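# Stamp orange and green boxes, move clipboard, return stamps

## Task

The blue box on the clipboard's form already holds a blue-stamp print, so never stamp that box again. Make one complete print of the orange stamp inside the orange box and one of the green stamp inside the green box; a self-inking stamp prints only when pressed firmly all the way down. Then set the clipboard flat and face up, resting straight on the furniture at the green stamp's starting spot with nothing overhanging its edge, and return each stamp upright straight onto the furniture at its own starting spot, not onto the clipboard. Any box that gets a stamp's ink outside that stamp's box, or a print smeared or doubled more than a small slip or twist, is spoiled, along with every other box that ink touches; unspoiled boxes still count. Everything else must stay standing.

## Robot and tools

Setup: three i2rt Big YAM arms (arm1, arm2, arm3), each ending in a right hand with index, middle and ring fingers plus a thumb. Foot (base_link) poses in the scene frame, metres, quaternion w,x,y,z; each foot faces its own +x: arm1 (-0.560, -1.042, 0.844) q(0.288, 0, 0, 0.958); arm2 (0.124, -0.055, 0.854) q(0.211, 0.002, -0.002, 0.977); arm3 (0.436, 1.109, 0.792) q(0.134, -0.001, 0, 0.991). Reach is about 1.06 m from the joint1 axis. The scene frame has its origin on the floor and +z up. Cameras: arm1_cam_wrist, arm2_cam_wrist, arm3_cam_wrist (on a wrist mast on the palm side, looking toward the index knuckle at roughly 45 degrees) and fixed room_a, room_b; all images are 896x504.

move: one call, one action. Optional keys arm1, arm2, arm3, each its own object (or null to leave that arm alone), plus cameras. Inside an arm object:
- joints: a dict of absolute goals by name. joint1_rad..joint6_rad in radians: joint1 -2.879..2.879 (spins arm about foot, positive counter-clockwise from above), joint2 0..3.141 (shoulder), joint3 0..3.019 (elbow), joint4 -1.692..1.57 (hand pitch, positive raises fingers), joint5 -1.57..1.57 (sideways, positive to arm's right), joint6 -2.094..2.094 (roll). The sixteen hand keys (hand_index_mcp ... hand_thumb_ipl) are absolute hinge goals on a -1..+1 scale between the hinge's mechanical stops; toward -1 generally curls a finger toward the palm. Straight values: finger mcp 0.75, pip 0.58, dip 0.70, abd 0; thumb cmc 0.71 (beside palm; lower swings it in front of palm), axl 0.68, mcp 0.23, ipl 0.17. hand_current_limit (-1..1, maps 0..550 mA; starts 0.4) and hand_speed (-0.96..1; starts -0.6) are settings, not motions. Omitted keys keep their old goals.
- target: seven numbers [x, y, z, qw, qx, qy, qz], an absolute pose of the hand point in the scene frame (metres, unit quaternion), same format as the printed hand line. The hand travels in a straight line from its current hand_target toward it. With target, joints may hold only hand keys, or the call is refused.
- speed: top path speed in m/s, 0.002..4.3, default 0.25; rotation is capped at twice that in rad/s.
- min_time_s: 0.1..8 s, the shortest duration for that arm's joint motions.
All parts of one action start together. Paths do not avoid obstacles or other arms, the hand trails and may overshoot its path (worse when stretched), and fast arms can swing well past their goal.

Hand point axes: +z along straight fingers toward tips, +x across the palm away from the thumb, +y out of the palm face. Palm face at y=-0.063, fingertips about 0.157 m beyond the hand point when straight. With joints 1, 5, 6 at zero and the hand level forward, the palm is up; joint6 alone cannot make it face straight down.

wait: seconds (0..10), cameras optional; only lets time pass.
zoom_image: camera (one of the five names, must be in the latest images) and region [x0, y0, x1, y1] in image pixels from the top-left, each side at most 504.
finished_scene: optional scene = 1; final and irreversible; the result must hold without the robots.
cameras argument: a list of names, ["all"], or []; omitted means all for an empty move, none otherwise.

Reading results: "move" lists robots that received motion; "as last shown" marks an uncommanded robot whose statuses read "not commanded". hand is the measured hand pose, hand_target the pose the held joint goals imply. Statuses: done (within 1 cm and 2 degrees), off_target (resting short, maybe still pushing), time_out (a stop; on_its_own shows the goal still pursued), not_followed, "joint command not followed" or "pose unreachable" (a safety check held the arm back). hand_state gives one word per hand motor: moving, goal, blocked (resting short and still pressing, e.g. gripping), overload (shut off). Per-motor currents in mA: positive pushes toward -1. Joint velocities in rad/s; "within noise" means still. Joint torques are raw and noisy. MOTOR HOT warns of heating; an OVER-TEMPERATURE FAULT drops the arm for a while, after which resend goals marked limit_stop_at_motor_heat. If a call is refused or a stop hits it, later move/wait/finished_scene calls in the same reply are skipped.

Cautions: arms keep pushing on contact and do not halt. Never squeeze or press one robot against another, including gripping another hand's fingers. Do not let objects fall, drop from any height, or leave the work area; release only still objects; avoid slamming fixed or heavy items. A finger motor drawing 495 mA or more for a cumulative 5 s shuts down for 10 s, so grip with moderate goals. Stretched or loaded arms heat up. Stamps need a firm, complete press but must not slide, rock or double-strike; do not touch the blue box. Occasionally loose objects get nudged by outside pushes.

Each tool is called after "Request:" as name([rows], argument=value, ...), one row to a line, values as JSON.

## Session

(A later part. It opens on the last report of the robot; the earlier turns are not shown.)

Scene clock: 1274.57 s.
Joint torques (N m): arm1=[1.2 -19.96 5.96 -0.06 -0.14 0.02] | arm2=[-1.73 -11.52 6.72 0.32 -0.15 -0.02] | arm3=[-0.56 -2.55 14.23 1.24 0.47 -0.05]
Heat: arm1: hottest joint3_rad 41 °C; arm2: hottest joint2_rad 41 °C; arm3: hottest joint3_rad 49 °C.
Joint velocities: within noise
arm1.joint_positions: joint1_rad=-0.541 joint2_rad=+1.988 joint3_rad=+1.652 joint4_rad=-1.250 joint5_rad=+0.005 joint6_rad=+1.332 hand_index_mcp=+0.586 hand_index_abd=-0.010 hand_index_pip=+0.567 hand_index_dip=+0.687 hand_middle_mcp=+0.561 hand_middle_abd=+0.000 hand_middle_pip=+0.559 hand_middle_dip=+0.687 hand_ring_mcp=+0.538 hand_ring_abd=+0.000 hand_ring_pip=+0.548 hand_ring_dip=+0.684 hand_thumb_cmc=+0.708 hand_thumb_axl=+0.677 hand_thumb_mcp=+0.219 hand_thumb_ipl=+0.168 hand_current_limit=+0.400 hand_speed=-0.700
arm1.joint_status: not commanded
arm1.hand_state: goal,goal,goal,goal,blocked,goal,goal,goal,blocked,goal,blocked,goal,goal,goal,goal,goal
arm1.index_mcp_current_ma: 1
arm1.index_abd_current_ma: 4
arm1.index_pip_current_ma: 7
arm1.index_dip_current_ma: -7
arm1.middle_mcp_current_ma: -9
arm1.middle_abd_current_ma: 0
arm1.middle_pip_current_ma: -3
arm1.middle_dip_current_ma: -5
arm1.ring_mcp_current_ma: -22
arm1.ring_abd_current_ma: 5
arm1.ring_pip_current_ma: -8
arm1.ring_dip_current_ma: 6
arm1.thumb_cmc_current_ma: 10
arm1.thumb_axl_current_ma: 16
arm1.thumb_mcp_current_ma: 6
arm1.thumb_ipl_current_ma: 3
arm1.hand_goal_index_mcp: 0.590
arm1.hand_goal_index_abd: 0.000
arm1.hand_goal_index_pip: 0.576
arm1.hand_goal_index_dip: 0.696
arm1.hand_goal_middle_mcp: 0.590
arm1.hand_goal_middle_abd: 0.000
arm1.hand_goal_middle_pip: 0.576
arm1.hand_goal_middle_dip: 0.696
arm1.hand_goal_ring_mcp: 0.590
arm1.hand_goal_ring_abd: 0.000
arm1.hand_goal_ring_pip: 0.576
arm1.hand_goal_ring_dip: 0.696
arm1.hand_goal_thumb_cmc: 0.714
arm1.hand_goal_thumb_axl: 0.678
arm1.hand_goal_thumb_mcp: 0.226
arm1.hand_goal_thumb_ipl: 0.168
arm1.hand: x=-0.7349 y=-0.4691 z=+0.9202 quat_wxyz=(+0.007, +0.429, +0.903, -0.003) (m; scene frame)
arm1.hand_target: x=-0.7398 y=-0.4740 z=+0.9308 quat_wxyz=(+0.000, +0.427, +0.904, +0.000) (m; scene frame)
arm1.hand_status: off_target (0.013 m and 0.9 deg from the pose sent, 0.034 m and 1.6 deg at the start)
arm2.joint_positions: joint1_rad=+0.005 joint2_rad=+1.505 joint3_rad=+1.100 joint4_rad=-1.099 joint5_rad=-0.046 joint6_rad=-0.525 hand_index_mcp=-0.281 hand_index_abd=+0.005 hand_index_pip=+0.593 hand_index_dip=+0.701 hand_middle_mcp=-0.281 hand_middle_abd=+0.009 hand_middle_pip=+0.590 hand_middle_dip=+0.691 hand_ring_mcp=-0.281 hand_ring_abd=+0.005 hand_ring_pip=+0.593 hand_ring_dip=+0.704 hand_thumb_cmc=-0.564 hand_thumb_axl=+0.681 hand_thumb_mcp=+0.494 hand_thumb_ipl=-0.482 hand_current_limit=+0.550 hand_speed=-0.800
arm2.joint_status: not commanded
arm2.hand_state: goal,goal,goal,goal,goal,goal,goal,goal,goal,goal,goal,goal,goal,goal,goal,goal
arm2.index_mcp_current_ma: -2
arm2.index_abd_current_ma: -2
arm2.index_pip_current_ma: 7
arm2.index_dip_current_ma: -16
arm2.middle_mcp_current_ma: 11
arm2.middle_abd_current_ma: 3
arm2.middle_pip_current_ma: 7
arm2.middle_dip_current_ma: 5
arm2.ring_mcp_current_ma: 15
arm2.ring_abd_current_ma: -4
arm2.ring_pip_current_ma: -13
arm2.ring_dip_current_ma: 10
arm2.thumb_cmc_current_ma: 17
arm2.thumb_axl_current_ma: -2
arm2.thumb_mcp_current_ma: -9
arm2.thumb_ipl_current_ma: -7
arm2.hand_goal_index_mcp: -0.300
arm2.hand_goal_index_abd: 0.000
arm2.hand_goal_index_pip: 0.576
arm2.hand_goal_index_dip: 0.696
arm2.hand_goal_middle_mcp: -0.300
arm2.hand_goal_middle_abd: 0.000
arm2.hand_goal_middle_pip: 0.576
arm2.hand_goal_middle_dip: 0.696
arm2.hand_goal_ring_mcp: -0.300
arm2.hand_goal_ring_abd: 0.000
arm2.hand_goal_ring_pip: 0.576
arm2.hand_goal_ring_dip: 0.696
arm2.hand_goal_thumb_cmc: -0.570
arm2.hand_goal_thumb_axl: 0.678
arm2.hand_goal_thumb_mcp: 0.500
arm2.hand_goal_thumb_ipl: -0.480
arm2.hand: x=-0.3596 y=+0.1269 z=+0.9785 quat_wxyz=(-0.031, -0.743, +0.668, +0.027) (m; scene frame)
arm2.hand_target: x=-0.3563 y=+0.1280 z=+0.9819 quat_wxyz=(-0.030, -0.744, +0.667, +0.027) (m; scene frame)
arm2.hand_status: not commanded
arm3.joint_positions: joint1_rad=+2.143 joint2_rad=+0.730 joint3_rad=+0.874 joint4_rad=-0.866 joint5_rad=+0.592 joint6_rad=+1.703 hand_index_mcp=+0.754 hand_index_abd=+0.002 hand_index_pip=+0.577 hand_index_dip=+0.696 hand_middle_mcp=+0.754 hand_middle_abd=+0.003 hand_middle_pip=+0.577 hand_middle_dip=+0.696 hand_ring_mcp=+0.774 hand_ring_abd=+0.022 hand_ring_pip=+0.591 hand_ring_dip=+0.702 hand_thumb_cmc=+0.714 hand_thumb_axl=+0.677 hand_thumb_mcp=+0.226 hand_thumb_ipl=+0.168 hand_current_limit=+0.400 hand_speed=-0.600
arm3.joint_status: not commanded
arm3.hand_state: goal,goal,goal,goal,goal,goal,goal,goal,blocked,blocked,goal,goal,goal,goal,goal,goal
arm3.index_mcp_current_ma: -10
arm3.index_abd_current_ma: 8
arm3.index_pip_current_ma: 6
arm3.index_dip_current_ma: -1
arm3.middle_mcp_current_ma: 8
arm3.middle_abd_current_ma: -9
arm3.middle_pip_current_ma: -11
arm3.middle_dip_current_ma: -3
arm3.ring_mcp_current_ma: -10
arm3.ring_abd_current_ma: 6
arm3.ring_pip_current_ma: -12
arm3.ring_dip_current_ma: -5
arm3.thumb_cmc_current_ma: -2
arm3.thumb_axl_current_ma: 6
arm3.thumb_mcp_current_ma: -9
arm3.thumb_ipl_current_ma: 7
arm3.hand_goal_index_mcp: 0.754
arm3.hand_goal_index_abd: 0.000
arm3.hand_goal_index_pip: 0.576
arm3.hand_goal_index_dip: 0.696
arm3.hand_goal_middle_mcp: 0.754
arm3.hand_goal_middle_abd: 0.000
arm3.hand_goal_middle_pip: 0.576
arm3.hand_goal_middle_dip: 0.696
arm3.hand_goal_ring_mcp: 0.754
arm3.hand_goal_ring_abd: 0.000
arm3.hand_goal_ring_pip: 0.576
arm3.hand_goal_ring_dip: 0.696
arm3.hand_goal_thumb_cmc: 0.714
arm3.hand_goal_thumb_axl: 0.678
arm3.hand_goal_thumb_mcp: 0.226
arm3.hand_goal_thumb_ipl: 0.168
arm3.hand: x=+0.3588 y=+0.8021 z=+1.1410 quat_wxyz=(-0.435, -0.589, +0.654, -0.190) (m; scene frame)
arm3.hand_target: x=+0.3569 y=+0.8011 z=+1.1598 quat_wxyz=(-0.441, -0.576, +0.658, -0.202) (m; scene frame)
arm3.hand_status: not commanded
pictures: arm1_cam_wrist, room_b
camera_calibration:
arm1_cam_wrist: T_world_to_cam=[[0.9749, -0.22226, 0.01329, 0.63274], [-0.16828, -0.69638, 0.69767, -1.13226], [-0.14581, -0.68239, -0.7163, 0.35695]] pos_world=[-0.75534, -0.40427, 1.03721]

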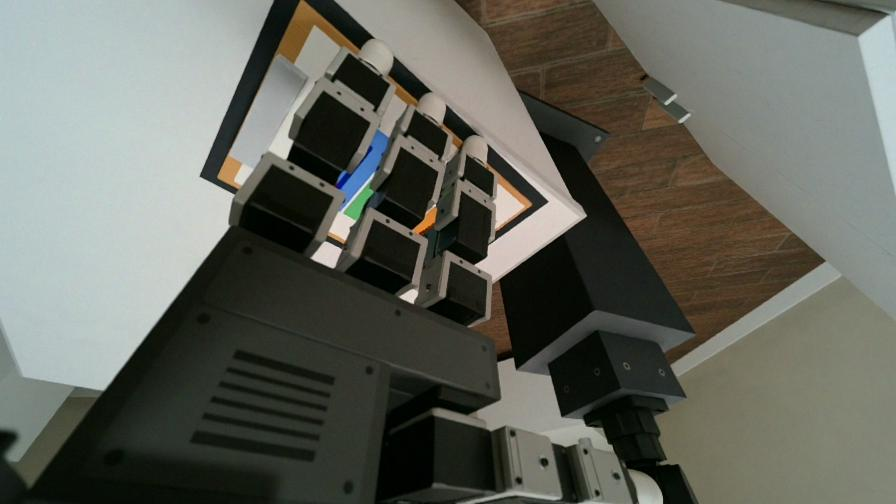

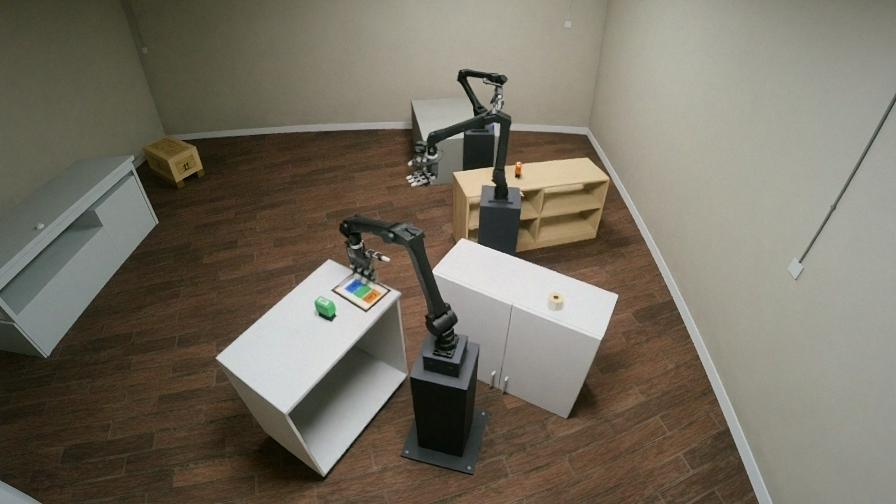

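Request:
move(arm1={"target": [-0.7370, -0.4650, 0.955, 0, 0.4274, 0.9041, 0], "speed": 0.08})

Request:
move(arm1={"target": [-0.7675, -0.4430, 0.955, 0, 0.4274, 0.9041, 0], "speed": 0.08})

Request:
move(arm1={"target": [-0.7675, -0.4430, 0.930, 0, 0.4274, 0.9041, 0], "speed": 0.04}, cameras=["arm1_cam_wrist", "room_b"])

Request:
zoom_image(camera="arm1_cam_wrist", region=[280, 0, 580, 230])

Scene clock: 1282.73 s.
Joint torques (N m): arm1=[0.38 -19.84 9.96 -0.75 -0.12 -0.1] | arm2=[-1.61 -11.52 6.76 0.4 -0.15 -0.01] | arm3=[-1.38 -2.49 14.43 1.2 0.53 0]
Heat: arm1: hottest joint3_rad 41 °C; arm2: hottest joint2_rad 41 °C; arm3: hottest joint3_rad 49 °C.
move: arm1 off_target
Joint velocities: within noise
arm1.joint_positions: joint1_rad=-0.541 joint2_rad=+1.983 joint3_rad=+1.652 joint4_rad=-1.300 joint5_rad=+0.005 joint6_rad=+1.332 hand_index_mcp=+0.588 hand_index_abd=-0.014 hand_index_pip=+0.567 hand_index_dip=+0.687 hand_middle_mcp=+0.586 hand_middle_abd=-0.009 hand_middle_pip=+0.565 hand_middle_dip=+0.687 hand_ring_mcp=+0.537 hand_ring_abd=-0.017 hand_ring_pip=+0.548 hand_ring_dip=+0.683 hand_thumb_cmc=+0.708 hand_thumb_axl=+0.677 hand_thumb_mcp=+0.219 hand_thumb_ipl=+0.168 hand_current_limit=+0.400 hand_speed=-0.700
arm1.joint_status: not commanded
arm1.hand_state: goal,goal,goal,goal,goal,goal,goal,goal,blocked,goal,blocked,goal,goal,goal,goal,goal
arm1.index_mcp_current_ma: 2
arm1.index_abd_current_ma: 3
arm1.index_pip_current_ma: 9
arm1.index_dip_current_ma: -6
arm1.middle_mcp_current_ma: 6
arm1.middle_abd_current_ma: 5
arm1.middle_pip_current_ma: 1
arm1.middle_dip_current_ma: -3
arm1.ring_mcp_current_ma: -16
arm1.ring_abd_current_ma: -1
arm1.ring_pip_current_ma: -18
arm1.ring_dip_current_ma: -4
arm1.thumb_cmc_current_ma: 8
arm1.thumb_axl_current_ma: 5
arm1.thumb_mcp_current_ma: 5
arm1.thumb_ipl_current_ma: -8
arm1.hand_goal_index_mcp: 0.590
arm1.hand_goal_index_abd: 0.000
arm1.hand_goal_index_pip: 0.576
arm1.hand_goal_index_dip: 0.696
arm1.hand_goal_middle_mcp: 0.590
arm1.hand_goal_middle_abd: 0.000
arm1.hand_goal_middle_pip: 0.576
arm1.hand_goal_middle_dip: 0.696
arm1.hand_goal_ring_mcp: 0.590
arm1.hand_goal_ring_abd: 0.000
arm1.hand_goal_ring_pip: 0.576
arm1.hand_goal_ring_dip: 0.696
arm1.hand_goal_thumb_cmc: 0.714
arm1.hand_goal_thumb_axl: 0.678
arm1.hand_goal_thumb_mcp: 0.226
arm1.hand_goal_thumb_ipl: 0.168
arm1.hand: x=-0.7298 y=-0.4799 z=+0.9238 quat_wxyz=(+0.024, +0.428, +0.903, -0.017)
arm1.hand_target: x=-0.7364 y=-0.4663 z=+0.9551 quat_wxyz=(+0.000, +0.427, +0.904, +0.000)
arm1.hand_status: off_target (0.035 m and 3.4 deg from the pose sent, 0.035 m and 0.9 deg at the start)
arm2, arm3: as last shown
arm2.index_mcp_current_ma: 4
arm2.index_abd_current_ma: -8
arm2.index_pip_current_ma: 1
arm2.index_dip_current_ma: -9
arm2.middle_mcp_current_ma: 15
arm2.middle_abd_current_ma: 1
arm2.middle_pip_current_ma: 1
arm2.ring_abd_current_ma: -6
arm2.ring_pip_current_ma: -5
arm2.ring_dip_current_ma: 8
arm2.thumb_cmc_current_ma: 7
arm2.thumb_axl_current_ma: -6
arm2.thumb_mcp_current_ma: -15
arm2.thumb_ipl_current_ma: -8
arm3.index_mcp_current_ma: -4
arm3.index_abd_current_ma: 7
arm3.index_dip_current_ma: 0
arm3.middle_mcp_current_ma: 6
arm3.middle_abd_current_ma: -11
arm3.middle_pip_current_ma: -7
arm3.middle_dip_current_ma: -1
arm3.ring_mcp_current_ma: -9
arm3.ring_abd_current_ma: 4
arm3.ring_pip_current_ma: -7
arm3.ring_dip_current_ma: -1
arm3.thumb_cmc_current_ma: -1
arm3.thumb_axl_current_ma: 3
arm3.thumb_mcp_current_ma: -7
arm3.thumb_ipl_current_ma: 6
pictures: none

Scene clock: 1284.07 s.
Joint torques (N m): arm1=[0.79 -18.73 10.65 -0.43 0 0.03] | arm2=[-1.61 -11.34 6.69 0.32 -0.14 -0.01] | arm3=[-0.62 -2.49 14.28 1.33 0.57 -0.04]
Heat: arm1: hottest joint3_rad 41 °C; arm2: hottest joint2_rad 41 °C; arm3: hottest joint3_rad 49 °C.
move: arm1 off_target
Joint velocities: within noise
arm1.joint_positions: joint1_rad=-0.517 joint2_rad=+2.048 joint3_rad=+1.791 joint4_rad=-1.360 joint5_rad=+0.002 joint6_rad=+1.348 hand_index_mcp=+0.588 hand_index_abd=-0.011 hand_index_pip=+0.567 hand_index_dip=+0.687 hand_middle_mcp=+0.586 hand_middle_abd=-0.009 hand_middle_pip=+0.566 hand_middle_dip=+0.687 hand_ring_mcp=+0.587 hand_ring_abd=-0.011 hand_ring_pip=+0.571 hand_ring_dip=+0.691 hand_thumb_cmc=+0.707 hand_thumb_axl=+0.677 hand_thumb_mcp=+0.219 hand_thumb_ipl=+0.168 hand_current_limit=+0.400 hand_speed=-0.700
arm1.joint_status: not commanded
arm1.hand_state: goal,goal,goal,goal,goal,goal,goal,goal,goal,goal,goal,goal,goal,goal,goal,goal
arm1.index_mcp_current_ma: 2
arm1.index_abd_current_ma: -1
arm1.index_pip_current_ma: 4
arm1.index_dip_current_ma: -8
arm1.middle_mcp_current_ma: 5
arm1.middle_abd_current_ma: 2
arm1.middle_pip_current_ma: -1
arm1.middle_dip_current_ma: -5
arm1.ring_mcp_current_ma: 2
arm1.ring_abd_current_ma: -3
arm1.ring_pip_current_ma: -12
arm1.ring_dip_current_ma: 2
arm1.thumb_cmc_current_ma: 9
arm1.thumb_axl_current_ma: 10
arm1.thumb_mcp_current_ma: 0
arm1.thumb_ipl_current_ma: 2
arm1.hand_goal_index_mcp: 0.590
arm1.hand_goal_index_abd: 0.000
arm1.hand_goal_index_pip: 0.576
arm1.hand_goal_index_dip: 0.696
arm1.hand_goal_middle_mcp: 0.590
arm1.hand_goal_middle_abd: 0.000
arm1.hand_goal_middle_pip: 0.576
arm1.hand_goal_middle_dip: 0.696
arm1.hand_goal_ring_mcp: 0.590
arm1.hand_goal_ring_abd: 0.000
arm1.hand_goal_ring_pip: 0.576
arm1.hand_goal_ring_dip: 0.696
arm1.hand_goal_thumb_cmc: 0.714
arm1.hand_goal_thumb_axl: 0.678
arm1.hand_goal_thumb_mcp: 0.226
arm1.hand_goal_thumb_ipl: 0.168
arm1.hand: x=-0.7579 y=-0.4573 z=+0.9359 quat_wxyz=(+0.018, +0.424, +0.905, -0.013)
arm1.hand_target: x=-0.7671 y=-0.4440 z=+0.9551 quat_wxyz=(+0.000, +0.427, +0.904, +0.000)
arm1.hand_status: off_target (0.026 m and 2.6 deg from the pose sent, 0.061 m and 3.4 deg at the start)
arm2, arm3: as last shown
arm2.index_mcp_current_ma: -6
arm2.index_abd_current_ma: -1
arm2.index_pip_current_ma: 12
arm2.index_dip_current_ma: -5
arm2.middle_mcp_current_ma: 7
arm2.middle_abd_current_ma: 8
arm2.middle_pip_current_ma: 8
arm2.middle_dip_current_ma: -1
arm2.ring_mcp_current_ma: 12
arm2.ring_abd_current_ma: -15
arm2.ring_pip_current_ma: -10
arm2.ring_dip_current_ma: 14
arm2.thumb_cmc_current_ma: 11
arm2.thumb_axl_current_ma: 2
arm2.thumb_mcp_current_ma: -5
arm2.thumb_ipl_current_ma: -12
arm3.index_mcp_current_ma: -9
arm3.index_abd_current_ma: 10
arm3.middle_mcp_current_ma: 12
arm3.middle_abd_current_ma: -8
arm3.middle_pip_current_ma: -8
arm3.middle_dip_current_ma: 0
arm3.ring_abd_current_ma: 12
arm3.ring_pip_current_ma: -8
arm3.ring_dip_current_ma: -4
arm3.thumb_axl_current_ma: 2
arm3.thumb_mcp_current_ma: -4
pictures: none

Scene clock: 1285.37 s.
Joint torques (N m): arm1=[0.67 -18.55 8.14 0.32 0.05 0.04] | arm2=[-1.73 -11.52 6.79 0.35 -0.14 -0.02] | arm3=[-0.62 -2.61 14.23 1.44 0.52 -0.02]
Heat: arm1: hottest joint3_rad 41 °C; arm2: hottest joint2_rad 41 °C; arm3: hottest joint3_rad 49 °C.
move: arm1 done
Joint velocities: within noise
arm1.joint_positions: joint1_rad=-0.517 joint2_rad=+2.062 joint3_rad=+1.791 joint4_rad=-1.323 joint5_rad=+0.001 joint6_rad=+1.348 hand_index_mcp=+0.588 hand_index_abd=-0.011 hand_index_pip=+0.567 hand_index_dip=+0.687 hand_middle_mcp=+0.586 hand_middle_abd=-0.009 hand_middle_pip=+0.567 hand_middle_dip=+0.687 hand_ring_mcp=+0.587 hand_ring_abd=+0.000 hand_ring_pip=+0.571 hand_ring_dip=+0.691 hand_thumb_cmc=+0.707 hand_thumb_axl=+0.677 hand_thumb_mcp=+0.219 hand_thumb_ipl=+0.168 hand_current_limit=+0.400 hand_speed=-0.700
arm1.joint_status: not commanded
arm1.hand_state: goal,goal,goal,goal,goal,goal,goal,goal,goal,goal,goal,goal,goal,goal,goal,goal
arm1.index_mcp_current_ma: 1
arm1.index_abd_current_ma: 5
arm1.index_pip_current_ma: 11
arm1.index_dip_current_ma: -6
arm1.middle_mcp_current_ma: 9
arm1.middle_abd_current_ma: 4
arm1.middle_pip_current_ma: -5
arm1.middle_dip_current_ma: -5
arm1.ring_mcp_current_ma: 6
arm1.ring_abd_current_ma: -1
arm1.ring_pip_current_ma: -8
arm1.ring_dip_current_ma: 9
arm1.thumb_cmc_current_ma: 7
arm1.thumb_axl_current_ma: 8
arm1.thumb_mcp_current_ma: 3
arm1.thumb_ipl_current_ma: 1
arm1.hand_goal_index_mcp: 0.590
arm1.hand_goal_index_abd: 0.000
arm1.hand_goal_index_pip: 0.576
arm1.hand_goal_index_dip: 0.696
arm1.hand_goal_middle_mcp: 0.590
arm1.hand_goal_middle_abd: 0.000
arm1.hand_goal_middle_pip: 0.576
arm1.hand_goal_middle_dip: 0.696
arm1.hand_goal_ring_mcp: 0.590
arm1.hand_goal_ring_abd: 0.000
arm1.hand_goal_ring_pip: 0.576
arm1.hand_goal_ring_dip: 0.696
arm1.hand_goal_thumb_cmc: 0.714
arm1.hand_goal_thumb_axl: 0.678
arm1.hand_goal_thumb_mcp: 0.226
arm1.hand_goal_thumb_ipl: 0.168
arm1.hand: x=-0.7619 y=-0.4498 z=+0.9270 quat_wxyz=(+0.009, +0.424, +0.905, -0.007)
arm1.hand_target: x=-0.7675 y=-0.4432 z=+0.9300 quat_wxyz=(+0.000, +0.427, +0.904, +0.000)
arm1.hand_status: done (0.009 m and 1.3 deg from the pose sent, 0.018 m and 2.6 deg at the start)
arm2, arm3: as last shown
arm2.index_mcp_current_ma: 7
arm2.index_abd_current_ma: -3
arm2.index_pip_current_ma: 16
arm2.index_dip_current_ma: -9
arm2.middle_mcp_current_ma: 11
arm2.middle_abd_current_ma: 0
arm2.middle_pip_current_ma: 7
arm2.middle_dip_current_ma: 0
arm2.ring_mcp_current_ma: 15
arm2.ring_abd_current_ma: -10
arm2.ring_pip_current_ma: -5
arm2.ring_dip_current_ma: 6
arm2.thumb_axl_current_ma: -7
arm2.thumb_mcp_current_ma: -9
arm2.thumb_ipl_current_ma: -6
arm3.index_mcp_current_ma: -5
arm3.index_abd_current_ma: 7
arm3.index_pip_current_ma: 7
arm3.index_dip_current_ma: -1
arm3.middle_mcp_current_ma: 7
arm3.middle_abd_current_ma: -12
arm3.middle_pip_current_ma: -9
arm3.middle_dip_current_ma: 2
arm3.ring_mcp_current_ma: -10
arm3.ring_abd_current_ma: 6
arm3.ring_pip_current_ma: -9
arm3.ring_dip_current_ma: -2
arm3.thumb_cmc_current_ma: -2
arm3.thumb_axl_current_ma: 7
arm3.thumb_mcp_current_ma: -9
arm1_cam_wrist: T_world_to_cam=[[0.97689, -0.21324, 0.01443, 0.66774], [-0.16146, -0.69206, 0.70355, -1.12638], [-0.14004, -0.68962, -0.7105, 0.36679]] pos_world=[-0.78281, -0.38418, 1.04344]

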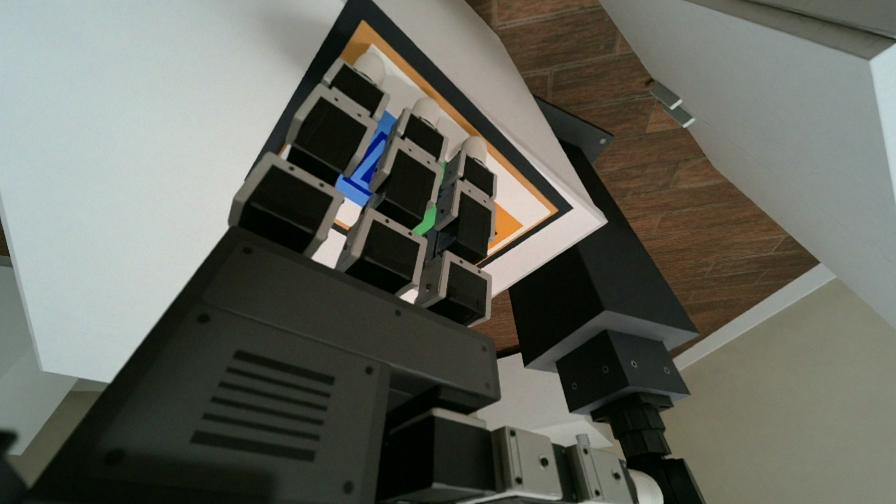

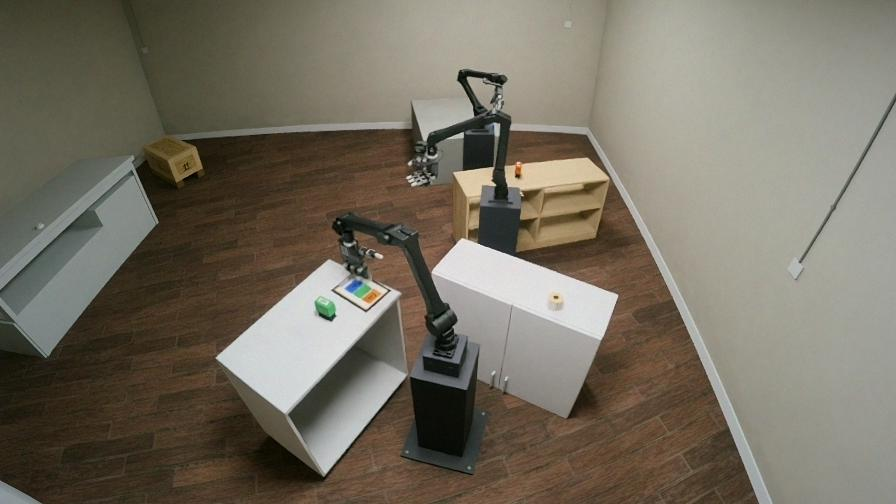

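Scaled by 1.680 from the camera's image (finer frame: 1280x720).

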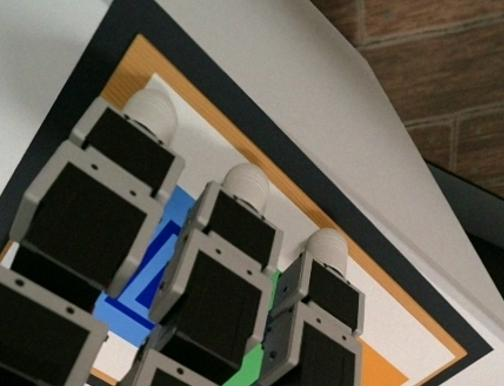

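Request:
move(arm1={"target": [-0.7700, -0.4430, 0.916, 0, 0.4274, 0.9041, 0], "speed": 0.04})

Request:
move(arm1={"target": [-0.7900, -0.4600, 0.917, 0, 0.4274, 0.9041, 0], "speed": 0.03}, cameras=["arm1_cam_wrist", "room_b"])

Request:
zoom_image(camera="room_b", region=[320, 240, 420, 320])

Scene clock: 1293.40 s.
Joint torques (N m): arm1=[0.91 -17.49 7.09 0.69 0.05 0.03] | arm2=[-1.73 -11.52 6.76 0.39 -0.15 -0.01] | arm3=[-0.56 -2.78 14.16 1.26 0.51 -0.07]
Heat: arm1: hottest joint3_rad 40 °C; arm2: hottest joint2_rad 41 °C; arm3: hottest joint3_rad 49 °C.
move: arm1 off_target
Joint velocities: within noise
arm1.joint_positions: joint1_rad=-0.516 joint2_rad=+2.063 joint3_rad=+1.791 joint4_rad=-1.302 joint5_rad=+0.001 joint6_rad=+1.352 hand_index_mcp=+0.588 hand_index_abd=-0.011 hand_index_pip=+0.567 hand_index_dip=+0.687 hand_middle_mcp=+0.586 hand_middle_abd=-0.009 hand_middle_pip=+0.567 hand_middle_dip=+0.687 hand_ring_mcp=+0.595 hand_ring_abd=+0.063 hand_ring_pip=+0.575 hand_ring_dip=+0.692 hand_thumb_cmc=+0.707 hand_thumb_axl=+0.677 hand_thumb_mcp=+0.219 hand_thumb_ipl=+0.168 hand_current_limit=+0.400 hand_speed=-0.700
arm1.joint_status: not commanded
arm1.hand_state: goal,goal,goal,goal,goal,goal,goal,goal,goal,blocked,goal,goal,goal,goal,goal,goal
arm1.index_mcp_current_ma: 1
arm1.index_abd_current_ma: 0
arm1.index_pip_current_ma: 6
arm1.index_dip_current_ma: -9
arm1.middle_mcp_current_ma: 0
arm1.middle_abd_current_ma: 3
arm1.middle_pip_current_ma: -5
arm1.middle_dip_current_ma: -4
arm1.ring_mcp_current_ma: 2
arm1.ring_abd_current_ma: 18
arm1.ring_pip_current_ma: -4
arm1.ring_dip_current_ma: 4
arm1.thumb_cmc_current_ma: 3
arm1.thumb_axl_current_ma: 7
arm1.thumb_mcp_current_ma: 3
arm1.thumb_ipl_current_ma: -5
arm1.hand_goal_index_mcp: 0.590
arm1.hand_goal_index_abd: 0.000
arm1.hand_goal_index_pip: 0.576
arm1.hand_goal_index_dip: 0.696
arm1.hand_goal_middle_mcp: 0.590
arm1.hand_goal_middle_abd: 0.000
arm1.hand_goal_middle_pip: 0.576
arm1.hand_goal_middle_dip: 0.696
arm1.hand_goal_ring_mcp: 0.590
arm1.hand_goal_ring_abd: 0.000
arm1.hand_goal_ring_pip: 0.576
arm1.hand_goal_ring_dip: 0.696
arm1.hand_goal_thumb_cmc: 0.714
arm1.hand_goal_thumb_axl: 0.678
arm1.hand_goal_thumb_mcp: 0.226
arm1.hand_goal_thumb_ipl: 0.168
arm1.hand: x=-0.7643 y=-0.4457 z=+0.9259 quat_wxyz=(+0.001, +0.426, +0.905, -0.001)
arm1.hand_target: x=-0.7699 y=-0.4432 z=+0.9161 quat_wxyz=(+0.000, +0.427, +0.904, +0.000)
arm1.hand_status: off_target (0.012 m and 0.2 deg from the pose sent, 0.015 m and 1.3 deg at the start)
arm2, arm3: as last shown
arm2.index_mcp_current_ma: -9
arm2.index_abd_current_ma: -4
arm2.index_pip_current_ma: 1
arm2.index_dip_current_ma: 3
arm2.middle_mcp_current_ma: 5
arm2.middle_abd_current_ma: 6
arm2.middle_pip_current_ma: 1
arm2.middle_dip_current_ma: -8
arm2.ring_mcp_current_ma: 9
arm2.ring_abd_current_ma: -13
arm2.ring_dip_current_ma: 7
arm2.thumb_cmc_current_ma: 10
arm2.thumb_axl_current_ma: -1
arm2.thumb_mcp_current_ma: -4
arm2.thumb_ipl_current_ma: -1
arm3.index_pip_current_ma: 6
arm3.index_dip_current_ma: -2
arm3.middle_mcp_current_ma: 5
arm3.middle_abd_current_ma: -10
arm3.middle_pip_current_ma: -10
arm3.middle_dip_current_ma: 1
arm3.ring_abd_current_ma: 4
arm3.ring_dip_current_ma: -7
arm3.thumb_cmc_current_ma: -1
arm3.thumb_axl_current_ma: 9
arm3.thumb_mcp_current_ma: -6
arm3.thumb_ipl_current_ma: 9
pictures: none

Scene clock: 1294.83 s.
Joint torques (N m): arm1=[1.49 -18.84 5.96 0.4 -0.11 0.02] | arm2=[-1.67 -11.52 6.72 0.32 -0.14 -0.01] | arm3=[-0.21 -2.37 14.19 1.2 0.54 -0.05]
Heat: arm1: hottest joint3_rad 40 °C; arm2: hottest joint2_rad 41 °C; arm3: hottest joint3_rad 49 °C.
move: arm1 off_target
Joint velocities: within noise
arm1.joint_positions: joint1_rad=-0.484 joint2_rad=+2.064 joint3_rad=+1.786 joint4_rad=-1.287 joint5_rad=+0.005 joint6_rad=+1.394 hand_index_mcp=+0.588 hand_index_abd=-0.011 hand_index_pip=+0.567 hand_index_dip=+0.687 hand_middle_mcp=+0.564 hand_middle_abd=-0.008 hand_middle_pip=+0.564 hand_middle_dip=+0.687 hand_ring_mcp=+0.550 hand_ring_abd=+0.048 hand_ring_pip=+0.556 hand_ring_dip=+0.685 hand_thumb_cmc=+0.707 hand_thumb_axl=+0.677 hand_thumb_mcp=+0.219 hand_thumb_ipl=+0.168 hand_current_limit=+0.400 hand_speed=-0.700
arm1.joint_status: not commanded
arm1.hand_state: goal,goal,goal,goal,blocked,goal,goal,goal,blocked,blocked,goal,goal,goal,goal,goal,goal
arm1.index_mcp_current_ma: 3
arm1.index_abd_current_ma: 5
arm1.index_pip_current_ma: 2
arm1.index_dip_current_ma: 4
arm1.middle_mcp_current_ma: -7
arm1.middle_abd_current_ma: 3
arm1.middle_pip_current_ma: 0
arm1.middle_dip_current_ma: -1
arm1.ring_mcp_current_ma: -14
arm1.ring_abd_current_ma: 8
arm1.ring_pip_current_ma: -17
arm1.ring_dip_current_ma: 1
arm1.thumb_cmc_current_ma: 5
arm1.thumb_axl_current_ma: 13
arm1.thumb_mcp_current_ma: 9
arm1.thumb_ipl_current_ma: -9
arm1.hand_goal_index_mcp: 0.590
arm1.hand_goal_index_abd: 0.000
arm1.hand_goal_index_pip: 0.576
arm1.hand_goal_index_dip: 0.696
arm1.hand_goal_middle_mcp: 0.590
arm1.hand_goal_middle_abd: 0.000
arm1.hand_goal_middle_pip: 0.576
arm1.hand_goal_middle_dip: 0.696
arm1.hand_goal_ring_mcp: 0.590
arm1.hand_goal_ring_abd: 0.000
arm1.hand_goal_ring_pip: 0.576
arm1.hand_goal_ring_dip: 0.696
arm1.hand_goal_thumb_cmc: 0.714
arm1.hand_goal_thumb_axl: 0.678
arm1.hand_goal_thumb_mcp: 0.226
arm1.hand_goal_thumb_ipl: 0.168
arm1.hand: x=-0.7821 y=-0.4543 z=+0.9235 quat_wxyz=(-0.001, +0.431, +0.903, +0.003)
arm1.hand_target: x=-0.7898 y=-0.4600 z=+0.9169 quat_wxyz=(+0.000, +0.427, +0.904, +0.000)
arm1.hand_status: off_target (0.012 m and 0.6 deg from the pose sent, 0.031 m and 0.2 deg at the start)
arm2, arm3: as last shown
arm2.index_mcp_current_ma: 0
arm2.index_pip_current_ma: 7
arm2.index_dip_current_ma: -10
arm2.middle_mcp_current_ma: 10
arm2.middle_abd_current_ma: 7
arm2.middle_pip_current_ma: 7
arm2.middle_dip_current_ma: -9
arm2.ring_mcp_current_ma: 7
arm2.ring_abd_current_ma: -9
arm2.ring_pip_current_ma: -4
arm2.ring_dip_current_ma: 11
arm2.thumb_cmc_current_ma: 9
arm2.thumb_axl_current_ma: -5
arm2.thumb_mcp_current_ma: -12
arm3.index_mcp_current_ma: -7
arm3.index_abd_current_ma: 4
arm3.index_pip_current_ma: 8
arm3.index_dip_current_ma: 2
arm3.middle_abd_current_ma: -13
arm3.middle_pip_current_ma: -2
arm3.ring_mcp_current_ma: -8
arm3.ring_abd_current_ma: 0
arm3.ring_pip_current_ma: -10
arm3.ring_dip_current_ma: -2
arm3.thumb_axl_current_ma: 7
arm3.thumb_mcp_current_ma: -10
arm3.thumb_ipl_current_ma: 5
arm1_cam_wrist: T_world_to_cam=[[0.97393, -0.22683, 0.0002, 0.69119], [-0.16504, -0.70799, 0.68667, -1.12467], [-0.15562, -0.6688, -0.72697, 0.37087]] pos_world=[-0.80108, -0.39143, 1.04175]

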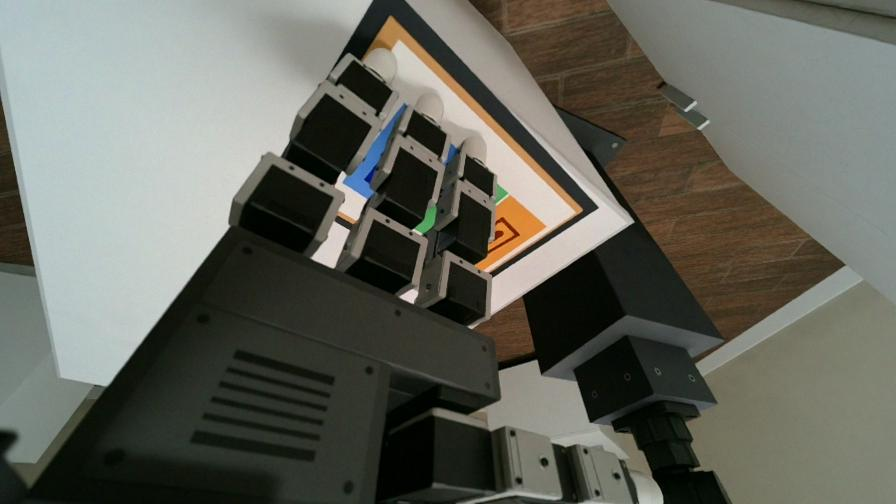

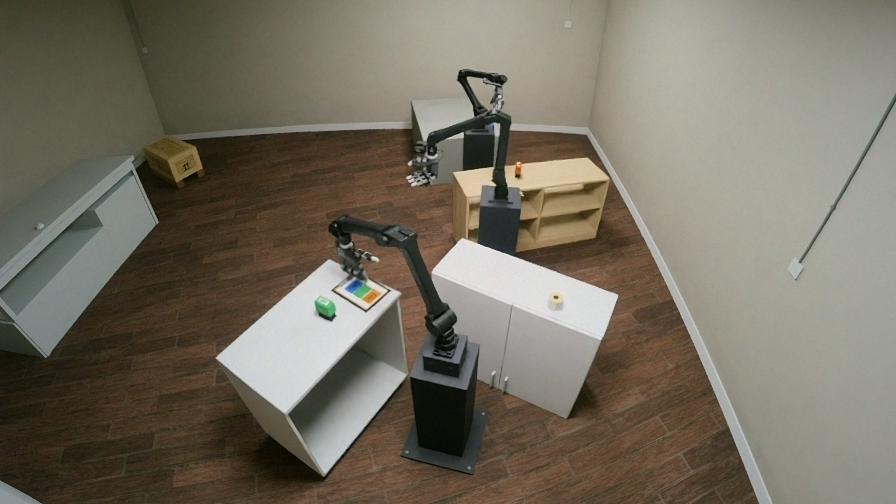

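Scaled by 5.040 from the camera's image (finer frame: 1280x720).

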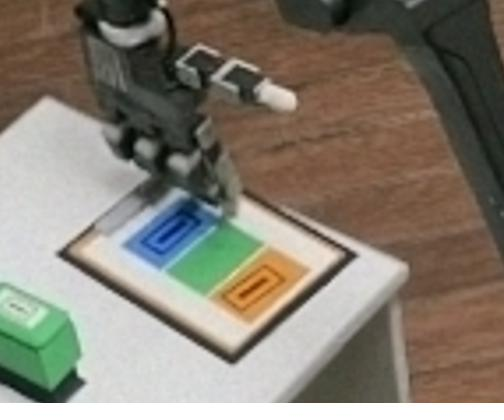

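Request:
move(arm1={"target": [-0.8080, -0.4750, 0.919, 0, 0.4274, 0.9041, 0], "speed": 0.03}, cameras=["arm1_cam_wrist", "room_b"])

Request:
zoom_image(camera="room_b", region=[320, 240, 420, 320])

Scene clock: 1297.37 s.
Joint torques (N m): arm1=[2.49 -19.66 5.64 0.24 -0.56 0.02] | arm2=[-1.79 -11.46 6.79 0.36 -0.14 -0.02] | arm3=[-0.03 -2.84 14.08 1.26 0.54 -0.08]
Heat: arm1: hottest joint3_rad 40 °C; arm2: hottest joint2_rad 41 °C; arm3: hottest joint3_rad 49 °C.
move: arm1 off_target
Joint velocities: within noise
arm1.joint_positions: joint1_rad=-0.459 joint2_rad=+2.064 joint3_rad=+1.776 joint4_rad=-1.282 joint5_rad=+0.016 joint6_rad=+1.431 hand_index_mcp=+0.548 hand_index_abd=-0.012 hand_index_pip=+0.552 hand_index_dip=+0.687 hand_middle_mcp=+0.529 hand_middle_abd=-0.009 hand_middle_pip=+0.540 hand_middle_dip=+0.682 hand_ring_mcp=+0.508 hand_ring_abd=+0.042 hand_ring_pip=+0.535 hand_ring_dip=+0.679 hand_thumb_cmc=+0.707 hand_thumb_axl=+0.677 hand_thumb_mcp=+0.219 hand_thumb_ipl=+0.168 hand_current_limit=+0.400 hand_speed=-0.700
arm1.joint_status: not commanded
arm1.hand_state: blocked,goal,blocked,goal,blocked,goal,blocked,goal,blocked,blocked,blocked,goal,goal,goal,goal,goal
arm1.index_mcp_current_ma: -12
arm1.index_abd_current_ma: 0
arm1.index_pip_current_ma: -3
arm1.index_dip_current_ma: -1
arm1.middle_mcp_current_ma: -20
arm1.middle_abd_current_ma: -1
arm1.middle_pip_current_ma: -12
arm1.middle_dip_current_ma: -10
arm1.ring_mcp_current_ma: -39
arm1.ring_abd_current_ma: 9
arm1.ring_pip_current_ma: -22
arm1.ring_dip_current_ma: 0
arm1.thumb_cmc_current_ma: 10
arm1.thumb_axl_current_ma: 4
arm1.thumb_mcp_current_ma: 12
arm1.thumb_ipl_current_ma: 1
arm1.hand_goal_index_mcp: 0.590
arm1.hand_goal_index_abd: 0.000
arm1.hand_goal_index_pip: 0.576
arm1.hand_goal_index_dip: 0.696
arm1.hand_goal_middle_mcp: 0.590
arm1.hand_goal_middle_abd: 0.000
arm1.hand_goal_middle_pip: 0.576
arm1.hand_goal_middle_dip: 0.696
arm1.hand_goal_ring_mcp: 0.590
arm1.hand_goal_ring_abd: 0.000
arm1.hand_goal_ring_pip: 0.576
arm1.hand_goal_ring_dip: 0.696
arm1.hand_goal_thumb_cmc: 0.714
arm1.hand_goal_thumb_axl: 0.678
arm1.hand_goal_thumb_mcp: 0.226
arm1.hand_goal_thumb_ipl: 0.168
arm1.hand: x=-0.7927 y=-0.4635 z=+0.9211 quat_wxyz=(+0.004, +0.436, +0.900, +0.007)
arm1.hand_target: x=-0.8077 y=-0.4750 z=+0.9189 quat_wxyz=(+0.000, +0.427, +0.904, +0.000)
arm1.hand_status: off_target (0.019 m and 1.4 deg from the pose sent, 0.034 m and 0.6 deg at the start)
arm2, arm3: as last shown
arm2.index_mcp_current_ma: 2
arm2.index_abd_current_ma: -11
arm2.index_pip_current_ma: 16
arm2.index_dip_current_ma: -7
arm2.middle_mcp_current_ma: 4
arm2.middle_abd_current_ma: 10
arm2.middle_pip_current_ma: 2
arm2.middle_dip_current_ma: -2
arm2.ring_mcp_current_ma: 17
arm2.ring_abd_current_ma: -10
arm2.ring_pip_current_ma: -5
arm2.ring_dip_current_ma: 9
arm2.thumb_cmc_current_ma: 11
arm2.thumb_axl_current_ma: -3
arm2.thumb_mcp_current_ma: -11
arm2.thumb_ipl_current_ma: -4
arm3.index_mcp_current_ma: -6
arm3.index_abd_current_ma: 7
arm3.index_pip_current_ma: 7
arm3.index_dip_current_ma: -2
arm3.middle_mcp_current_ma: 7
arm3.middle_pip_current_ma: -12
arm3.middle_dip_current_ma: -1
arm3.ring_mcp_current_ma: -9
arm3.ring_abd_current_ma: 8
arm3.ring_pip_current_ma: -11
arm3.ring_dip_current_ma: -7
arm3.thumb_cmc_current_ma: 4
arm3.thumb_axl_current_ma: 6
arm3.thumb_ipl_current_ma: 3
arm1_cam_wrist: T_world_to_cam=[[0.97113, -0.23836, 0.01001, 0.6829], [-0.18074, -0.70769, 0.68301, -1.1403], [-0.15572, -0.6651, -0.73034, 0.36606]] pos_world=[-0.81229, -0.40074, 1.03935]

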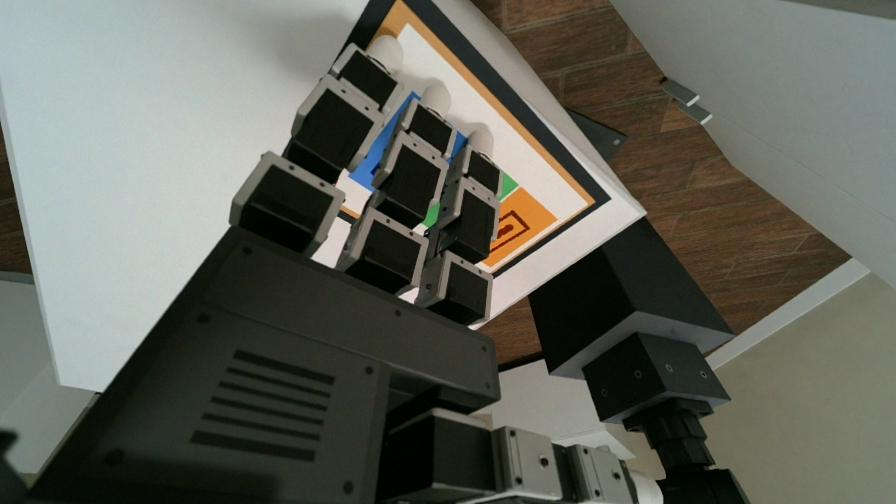

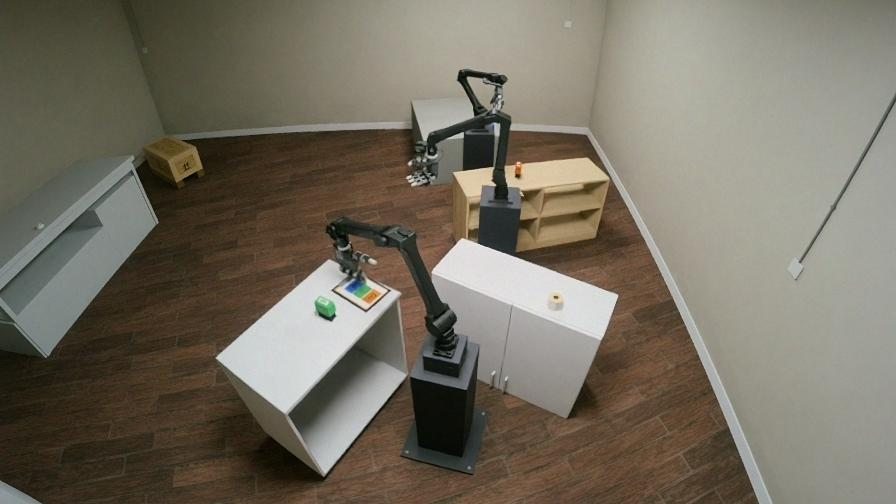

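Scaled by 5.040 from the camera's image (finer frame: 1280x720).

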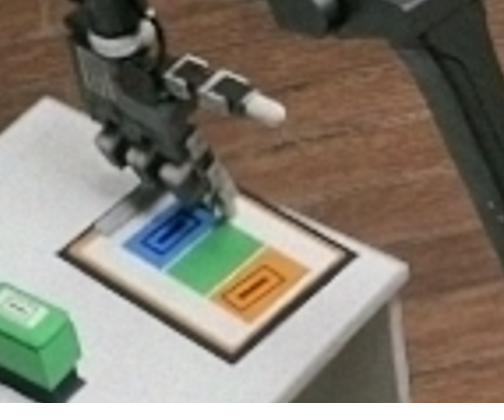

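Request:
move(arm1={"target": [-0.8050, -0.4730, 0.936, 0, 0.4274, 0.9041, 0], "speed": 0.04})

Request:
move(arm1={"target": [-0.8200, -0.4850, 0.932, 0, 0.4274, 0.9041, 0], "speed": 0.03}, cameras=["arm1_cam_wrist", "room_b"])

Request:
zoom_image(camera="room_b", region=[320, 240, 420, 320])

Scene clock: 1301.50 s.
Joint torques (N m): arm1=[2.02 -20.6 7.32 -0.65 -0.5 -0.04] | arm2=[-1.55 -11.34 6.74 0.36 -0.13 -0.02] | arm3=[-0.15 -2.96 14.45 1.32 0.52 -0.04]
Heat: arm1: hottest joint3_rad 40 °C; arm2: hottest joint2_rad 41 °C; arm3: hottest joint3_rad 49 °C.
move: arm1 off_target
Joint velocities: within noise
arm1.joint_positions: joint1_rad=-0.459 joint2_rad=+2.064 joint3_rad=+1.776 joint4_rad=-1.297 joint5_rad=+0.014 joint6_rad=+1.431 hand_index_mcp=+0.557 hand_index_abd=-0.014 hand_index_pip=+0.552 hand_index_dip=+0.687 hand_middle_mcp=+0.530 hand_middle_abd=-0.020 hand_middle_pip=+0.541 hand_middle_dip=+0.682 hand_ring_mcp=+0.502 hand_ring_abd=+0.009 hand_ring_pip=+0.531 hand_ring_dip=+0.676 hand_thumb_cmc=+0.707 hand_thumb_axl=+0.677 hand_thumb_mcp=+0.219 hand_thumb_ipl=+0.168 hand_current_limit=+0.400 hand_speed=-0.700
arm1.joint_status: not commanded
arm1.hand_state: blocked,goal,blocked,goal,blocked,blocked,blocked,goal,blocked,goal,blocked,blocked,goal,goal,goal,goal
arm1.index_mcp_current_ma: -15
arm1.index_abd_current_ma: -3
arm1.index_pip_current_ma: -8
arm1.index_dip_current_ma: -6
arm1.middle_mcp_current_ma: -22
arm1.middle_abd_current_ma: 4
arm1.middle_pip_current_ma: -9
arm1.middle_dip_current_ma: -5
arm1.ring_mcp_current_ma: -44
arm1.ring_abd_current_ma: 1
arm1.ring_pip_current_ma: -28
arm1.ring_dip_current_ma: -5
arm1.thumb_cmc_current_ma: 9
arm1.thumb_axl_current_ma: 7
arm1.thumb_mcp_current_ma: 0
arm1.thumb_ipl_current_ma: -6
arm1.hand_goal_index_mcp: 0.590
arm1.hand_goal_index_abd: 0.000
arm1.hand_goal_index_pip: 0.576
arm1.hand_goal_index_dip: 0.696
arm1.hand_goal_middle_mcp: 0.590
arm1.hand_goal_middle_abd: 0.000
arm1.hand_goal_middle_pip: 0.576
arm1.hand_goal_middle_dip: 0.696
arm1.hand_goal_ring_mcp: 0.590
arm1.hand_goal_ring_abd: 0.000
arm1.hand_goal_ring_pip: 0.576
arm1.hand_goal_ring_dip: 0.696
arm1.hand_goal_thumb_cmc: 0.714
arm1.hand_goal_thumb_axl: 0.678
arm1.hand_goal_thumb_mcp: 0.226
arm1.hand_goal_thumb_ipl: 0.168
arm1.hand: x=-0.7911 y=-0.4670 z=+0.9216 quat_wxyz=(+0.009, +0.436, +0.900, +0.002)
arm1.hand_target: x=-0.8048 y=-0.4731 z=+0.9357 quat_wxyz=(+0.000, +0.427, +0.904, +0.000)
arm1.hand_status: off_target (0.021 m and 1.5 deg from the pose sent, 0.022 m and 1.4 deg at the start)
arm2, arm3: as last shown
arm2.index_mcp_current_ma: -7
arm2.index_abd_current_ma: -2
arm2.index_pip_current_ma: 0
arm2.index_dip_current_ma: -9
arm2.middle_mcp_current_ma: 9
arm2.middle_abd_current_ma: 13
arm2.middle_pip_current_ma: 4
arm2.middle_dip_current_ma: 6
arm2.ring_mcp_current_ma: 13
arm2.ring_abd_current_ma: -7
arm2.ring_pip_current_ma: -2
arm2.ring_dip_current_ma: 19
arm2.thumb_cmc_current_ma: 16
arm2.thumb_axl_current_ma: -4
arm2.thumb_mcp_current_ma: -12
arm2.thumb_ipl_current_ma: -3
arm3.index_abd_current_ma: 8
arm3.index_pip_current_ma: 6
arm3.index_dip_current_ma: -5
arm3.middle_mcp_current_ma: 5
arm3.middle_abd_current_ma: -12
arm3.middle_pip_current_ma: -8
arm3.ring_abd_current_ma: 4
arm3.ring_pip_current_ma: -8
arm3.ring_dip_current_ma: -1
arm3.thumb_axl_current_ma: 3
arm3.thumb_mcp_current_ma: -7
arm3.thumb_ipl_current_ma: 11
pictures: none

Scene clock: 1302.97 s.
Joint torques (N m): arm1=[2.26 -20.72 6.28 -0.16 -0.55 -0.06] | arm2=[-1.61 -11.52 6.74 0.4 -0.13 -0.01] | arm3=[-0.91 -2.67 14.34 1.33 0.5 -0.02]
Heat: arm1: hottest joint3_rad 40 °C; arm2: hottest joint2_rad 41 °C; arm3: hottest joint3_rad 49 °C.
move: arm1 off_target
Joint velocities: within noise
arm1.joint_positions: joint1_rad=-0.432 joint2_rad=+2.062 joint3_rad=+1.776 joint4_rad=-1.297 joint5_rad=+0.015 joint6_rad=+1.462 hand_index_mcp=+0.572 hand_index_abd=-0.014 hand_index_pip=+0.557 hand_index_dip=+0.687 hand_middle_mcp=+0.540 hand_middle_abd=-0.013 hand_middle_pip=+0.541 hand_middle_dip=+0.682 hand_ring_mcp=+0.448 hand_ring_abd=+0.012 hand_ring_pip=+0.499 hand_ring_dip=+0.656 hand_thumb_cmc=+0.707 hand_thumb_axl=+0.677 hand_thumb_mcp=+0.219 hand_thumb_ipl=+0.168 hand_current_limit=+0.400 hand_speed=-0.700
arm1.joint_status: not commanded
arm1.hand_state: goal,goal,goal,goal,blocked,goal,blocked,goal,blocked,goal,blocked,blocked,goal,goal,goal,goal
arm1.index_mcp_current_ma: -8
arm1.index_abd_current_ma: 3
arm1.index_pip_current_ma: 4
arm1.index_dip_current_ma: -5
arm1.middle_mcp_current_ma: -11
arm1.middle_abd_current_ma: 0
arm1.middle_pip_current_ma: -15
arm1.middle_dip_current_ma: -11
arm1.ring_mcp_current_ma: -91
arm1.ring_abd_current_ma: -3
arm1.ring_pip_current_ma: -39
arm1.ring_dip_current_ma: -5
arm1.thumb_cmc_current_ma: 11
arm1.thumb_axl_current_ma: 13
arm1.thumb_mcp_current_ma: 5
arm1.thumb_ipl_current_ma: -5
arm1.hand_goal_index_mcp: 0.590
arm1.hand_goal_index_abd: 0.000
arm1.hand_goal_index_pip: 0.576
arm1.hand_goal_index_dip: 0.696
arm1.hand_goal_middle_mcp: 0.590
arm1.hand_goal_middle_abd: 0.000
arm1.hand_goal_middle_pip: 0.576
arm1.hand_goal_middle_dip: 0.696
arm1.hand_goal_ring_mcp: 0.590
arm1.hand_goal_ring_abd: 0.000
arm1.hand_goal_ring_pip: 0.576
arm1.hand_goal_ring_dip: 0.696
arm1.hand_goal_thumb_cmc: 0.714
arm1.hand_goal_thumb_axl: 0.678
arm1.hand_goal_thumb_mcp: 0.226
arm1.hand_goal_thumb_ipl: 0.168
arm1.hand: x=-0.8050 y=-0.4757 z=+0.9224 quat_wxyz=(+0.009, +0.438, +0.899, +0.003)
arm1.hand_target: x=-0.8196 y=-0.4849 z=+0.9319 quat_wxyz=(+0.000, +0.427, +0.904, +0.000)
arm1.hand_status: off_target (0.020 m and 1.7 deg from the pose sent, 0.036 m and 1.5 deg at the start)
arm2.joint_positions: joint1_rad=+0.005 joint2_rad=+1.505 joint3_rad=+1.100 joint4_rad=-1.099 joint5_rad=-0.046 joint6_rad=-0.525 hand_index_mcp=-0.281 hand_index_abd=+0.005 hand_index_pip=+0.593 hand_index_dip=+0.701 hand_middle_mcp=-0.281 hand_middle_abd=+0.009 hand_middle_pip=+0.590 hand_middle_dip=+0.691 hand_ring_mcp=-0.281 hand_ring_abd=+0.005 hand_ring_pip=+0.593 hand_ring_dip=+0.704 hand_thumb_cmc=-0.564 hand_thumb_axl=+0.681 hand_thumb_mcp=+0.494 hand_thumb_ipl=-0.482 hand_current_limit=+0.550 hand_speed=-0.800
arm2.joint_status: not commanded
arm2.hand_state: goal,goal,goal,goal,goal,goal,goal,goal,goal,goal,goal,goal,goal,goal,goal,goal
arm2.index_mcp_current_ma: -1
arm2.index_abd_current_ma: -7
arm2.index_pip_current_ma: 9
arm2.index_dip_current_ma: -7
arm2.middle_mcp_current_ma: 3
arm2.middle_abd_current_ma: 10
arm2.middle_pip_current_ma: 8
arm2.middle_dip_current_ma: 1
arm2.ring_mcp_current_ma: 9
arm2.ring_abd_current_ma: -12
arm2.ring_pip_current_ma: -7
arm2.ring_dip_current_ma: 10
arm2.thumb_cmc_current_ma: 1
arm2.thumb_axl_current_ma: -3
arm2.thumb_mcp_current_ma: -6
arm2.thumb_ipl_current_ma: 2
arm2.hand_goal_index_mcp: -0.300
arm2.hand_goal_index_abd: 0.000
arm2.hand_goal_index_pip: 0.576
arm2.hand_goal_index_dip: 0.696
arm2.hand_goal_middle_mcp: -0.300
arm2.hand_goal_middle_abd: 0.000
arm2.hand_goal_middle_pip: 0.576
arm2.hand_goal_middle_dip: 0.696
arm2.hand_goal_ring_mcp: -0.300
arm2.hand_goal_ring_abd: 0.000
arm2.hand_goal_ring_pip: 0.576
arm2.hand_goal_ring_dip: 0.696
arm2.hand_goal_thumb_cmc: -0.570
arm2.hand_goal_thumb_axl: 0.678
arm2.hand_goal_thumb_mcp: 0.500
arm2.hand_goal_thumb_ipl: -0.480
arm2.hand: x=-0.3596 y=+0.1269 z=+0.9785 quat_wxyz=(-0.031, -0.743, +0.668, +0.027)
arm2.hand_target: x=-0.3563 y=+0.1280 z=+0.9819 quat_wxyz=(-0.030, -0.744, +0.667, +0.027)
arm2.hand_status: not commanded
arm3.joint_positions: joint1_rad=+2.143 joint2_rad=+0.730 joint3_rad=+0.874 joint4_rad=-0.866 joint5_rad=+0.592 joint6_rad=+1.703 hand_index_mcp=+0.754 hand_index_abd=+0.002 hand_index_pip=+0.577 hand_index_dip=+0.696 hand_middle_mcp=+0.754 hand_middle_abd=+0.003 hand_middle_pip=+0.577 hand_middle_dip=+0.696 hand_ring_mcp=+0.774 hand_ring_abd=+0.022 hand_ring_pip=+0.591 hand_ring_dip=+0.702 hand_thumb_cmc=+0.714 hand_thumb_axl=+0.677 hand_thumb_mcp=+0.226 hand_thumb_ipl=+0.168 hand_current_limit=+0.400 hand_speed=-0.600
arm3.joint_status: not commanded
arm3.hand_state: goal,goal,goal,goal,goal,goal,goal,goal,blocked,blocked,goal,goal,goal,goal,goal,goal
arm3.index_mcp_current_ma: -4
arm3.index_abd_current_ma: 8
arm3.index_pip_current_ma: 10
arm3.index_dip_current_ma: 0
arm3.middle_mcp_current_ma: 9
arm3.middle_abd_current_ma: -9
arm3.middle_pip_current_ma: -13
arm3.middle_dip_current_ma: 0
arm3.ring_mcp_current_ma: -8
arm3.ring_abd_current_ma: 7
arm3.ring_pip_current_ma: -9
arm3.ring_dip_current_ma: -6
arm3.thumb_cmc_current_ma: 0
arm3.thumb_axl_current_ma: 6
arm3.thumb_mcp_current_ma: -5
arm3.thumb_ipl_current_ma: 5
arm3.hand_goal_index_mcp: 0.754
arm3.hand_goal_index_abd: 0.000
arm3.hand_goal_index_pip: 0.576
arm3.hand_goal_index_dip: 0.696
arm3.hand_goal_middle_mcp: 0.754
arm3.hand_goal_middle_abd: 0.000
arm3.hand_goal_middle_pip: 0.576
arm3.hand_goal_middle_dip: 0.696
arm3.hand_goal_ring_mcp: 0.754
arm3.hand_goal_ring_abd: 0.000
arm3.hand_goal_ring_pip: 0.576
arm3.hand_goal_ring_dip: 0.696
arm3.hand_goal_thumb_cmc: 0.714
arm3.hand_goal_thumb_axl: 0.678
arm3.hand_goal_thumb_mcp: 0.226
arm3.hand_goal_thumb_ipl: 0.168
arm3.hand: x=+0.3588 y=+0.8021 z=+1.1410 quat_wxyz=(-0.435, -0.589, +0.654, -0.190)
arm3.hand_target: x=+0.3569 y=+0.8011 z=+1.1598 quat_wxyz=(-0.441, -0.576, +0.658, -0.202)
arm3.hand_status: not commanded
arm1_cam_wrist: T_world_to_cam=[[0.96993, -0.2426, 0.01929, 0.68039], [-0.18855, -0.69899, 0.68983, -1.16047], [-0.15388, -0.67273, -0.72371, 0.34875]] pos_world=[-0.82508, -0.41147, 1.0398]

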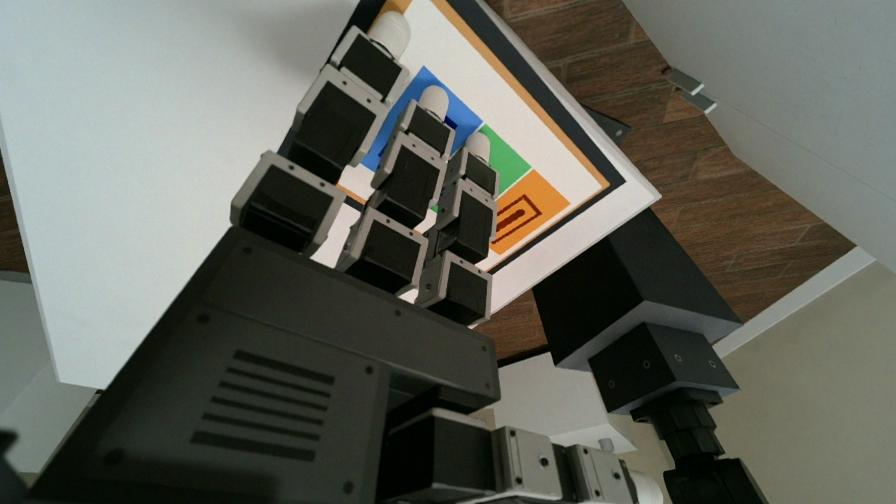

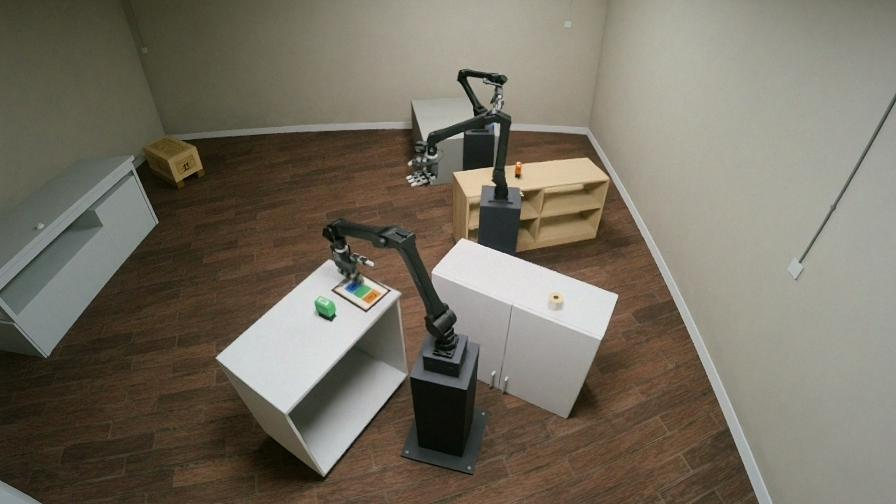

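Scaled by 5.040 from the camera's image (finer frame: 1280x720).

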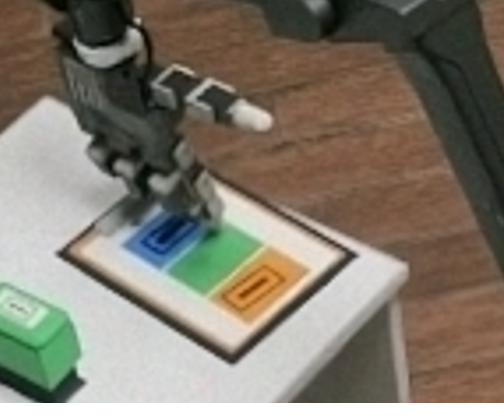

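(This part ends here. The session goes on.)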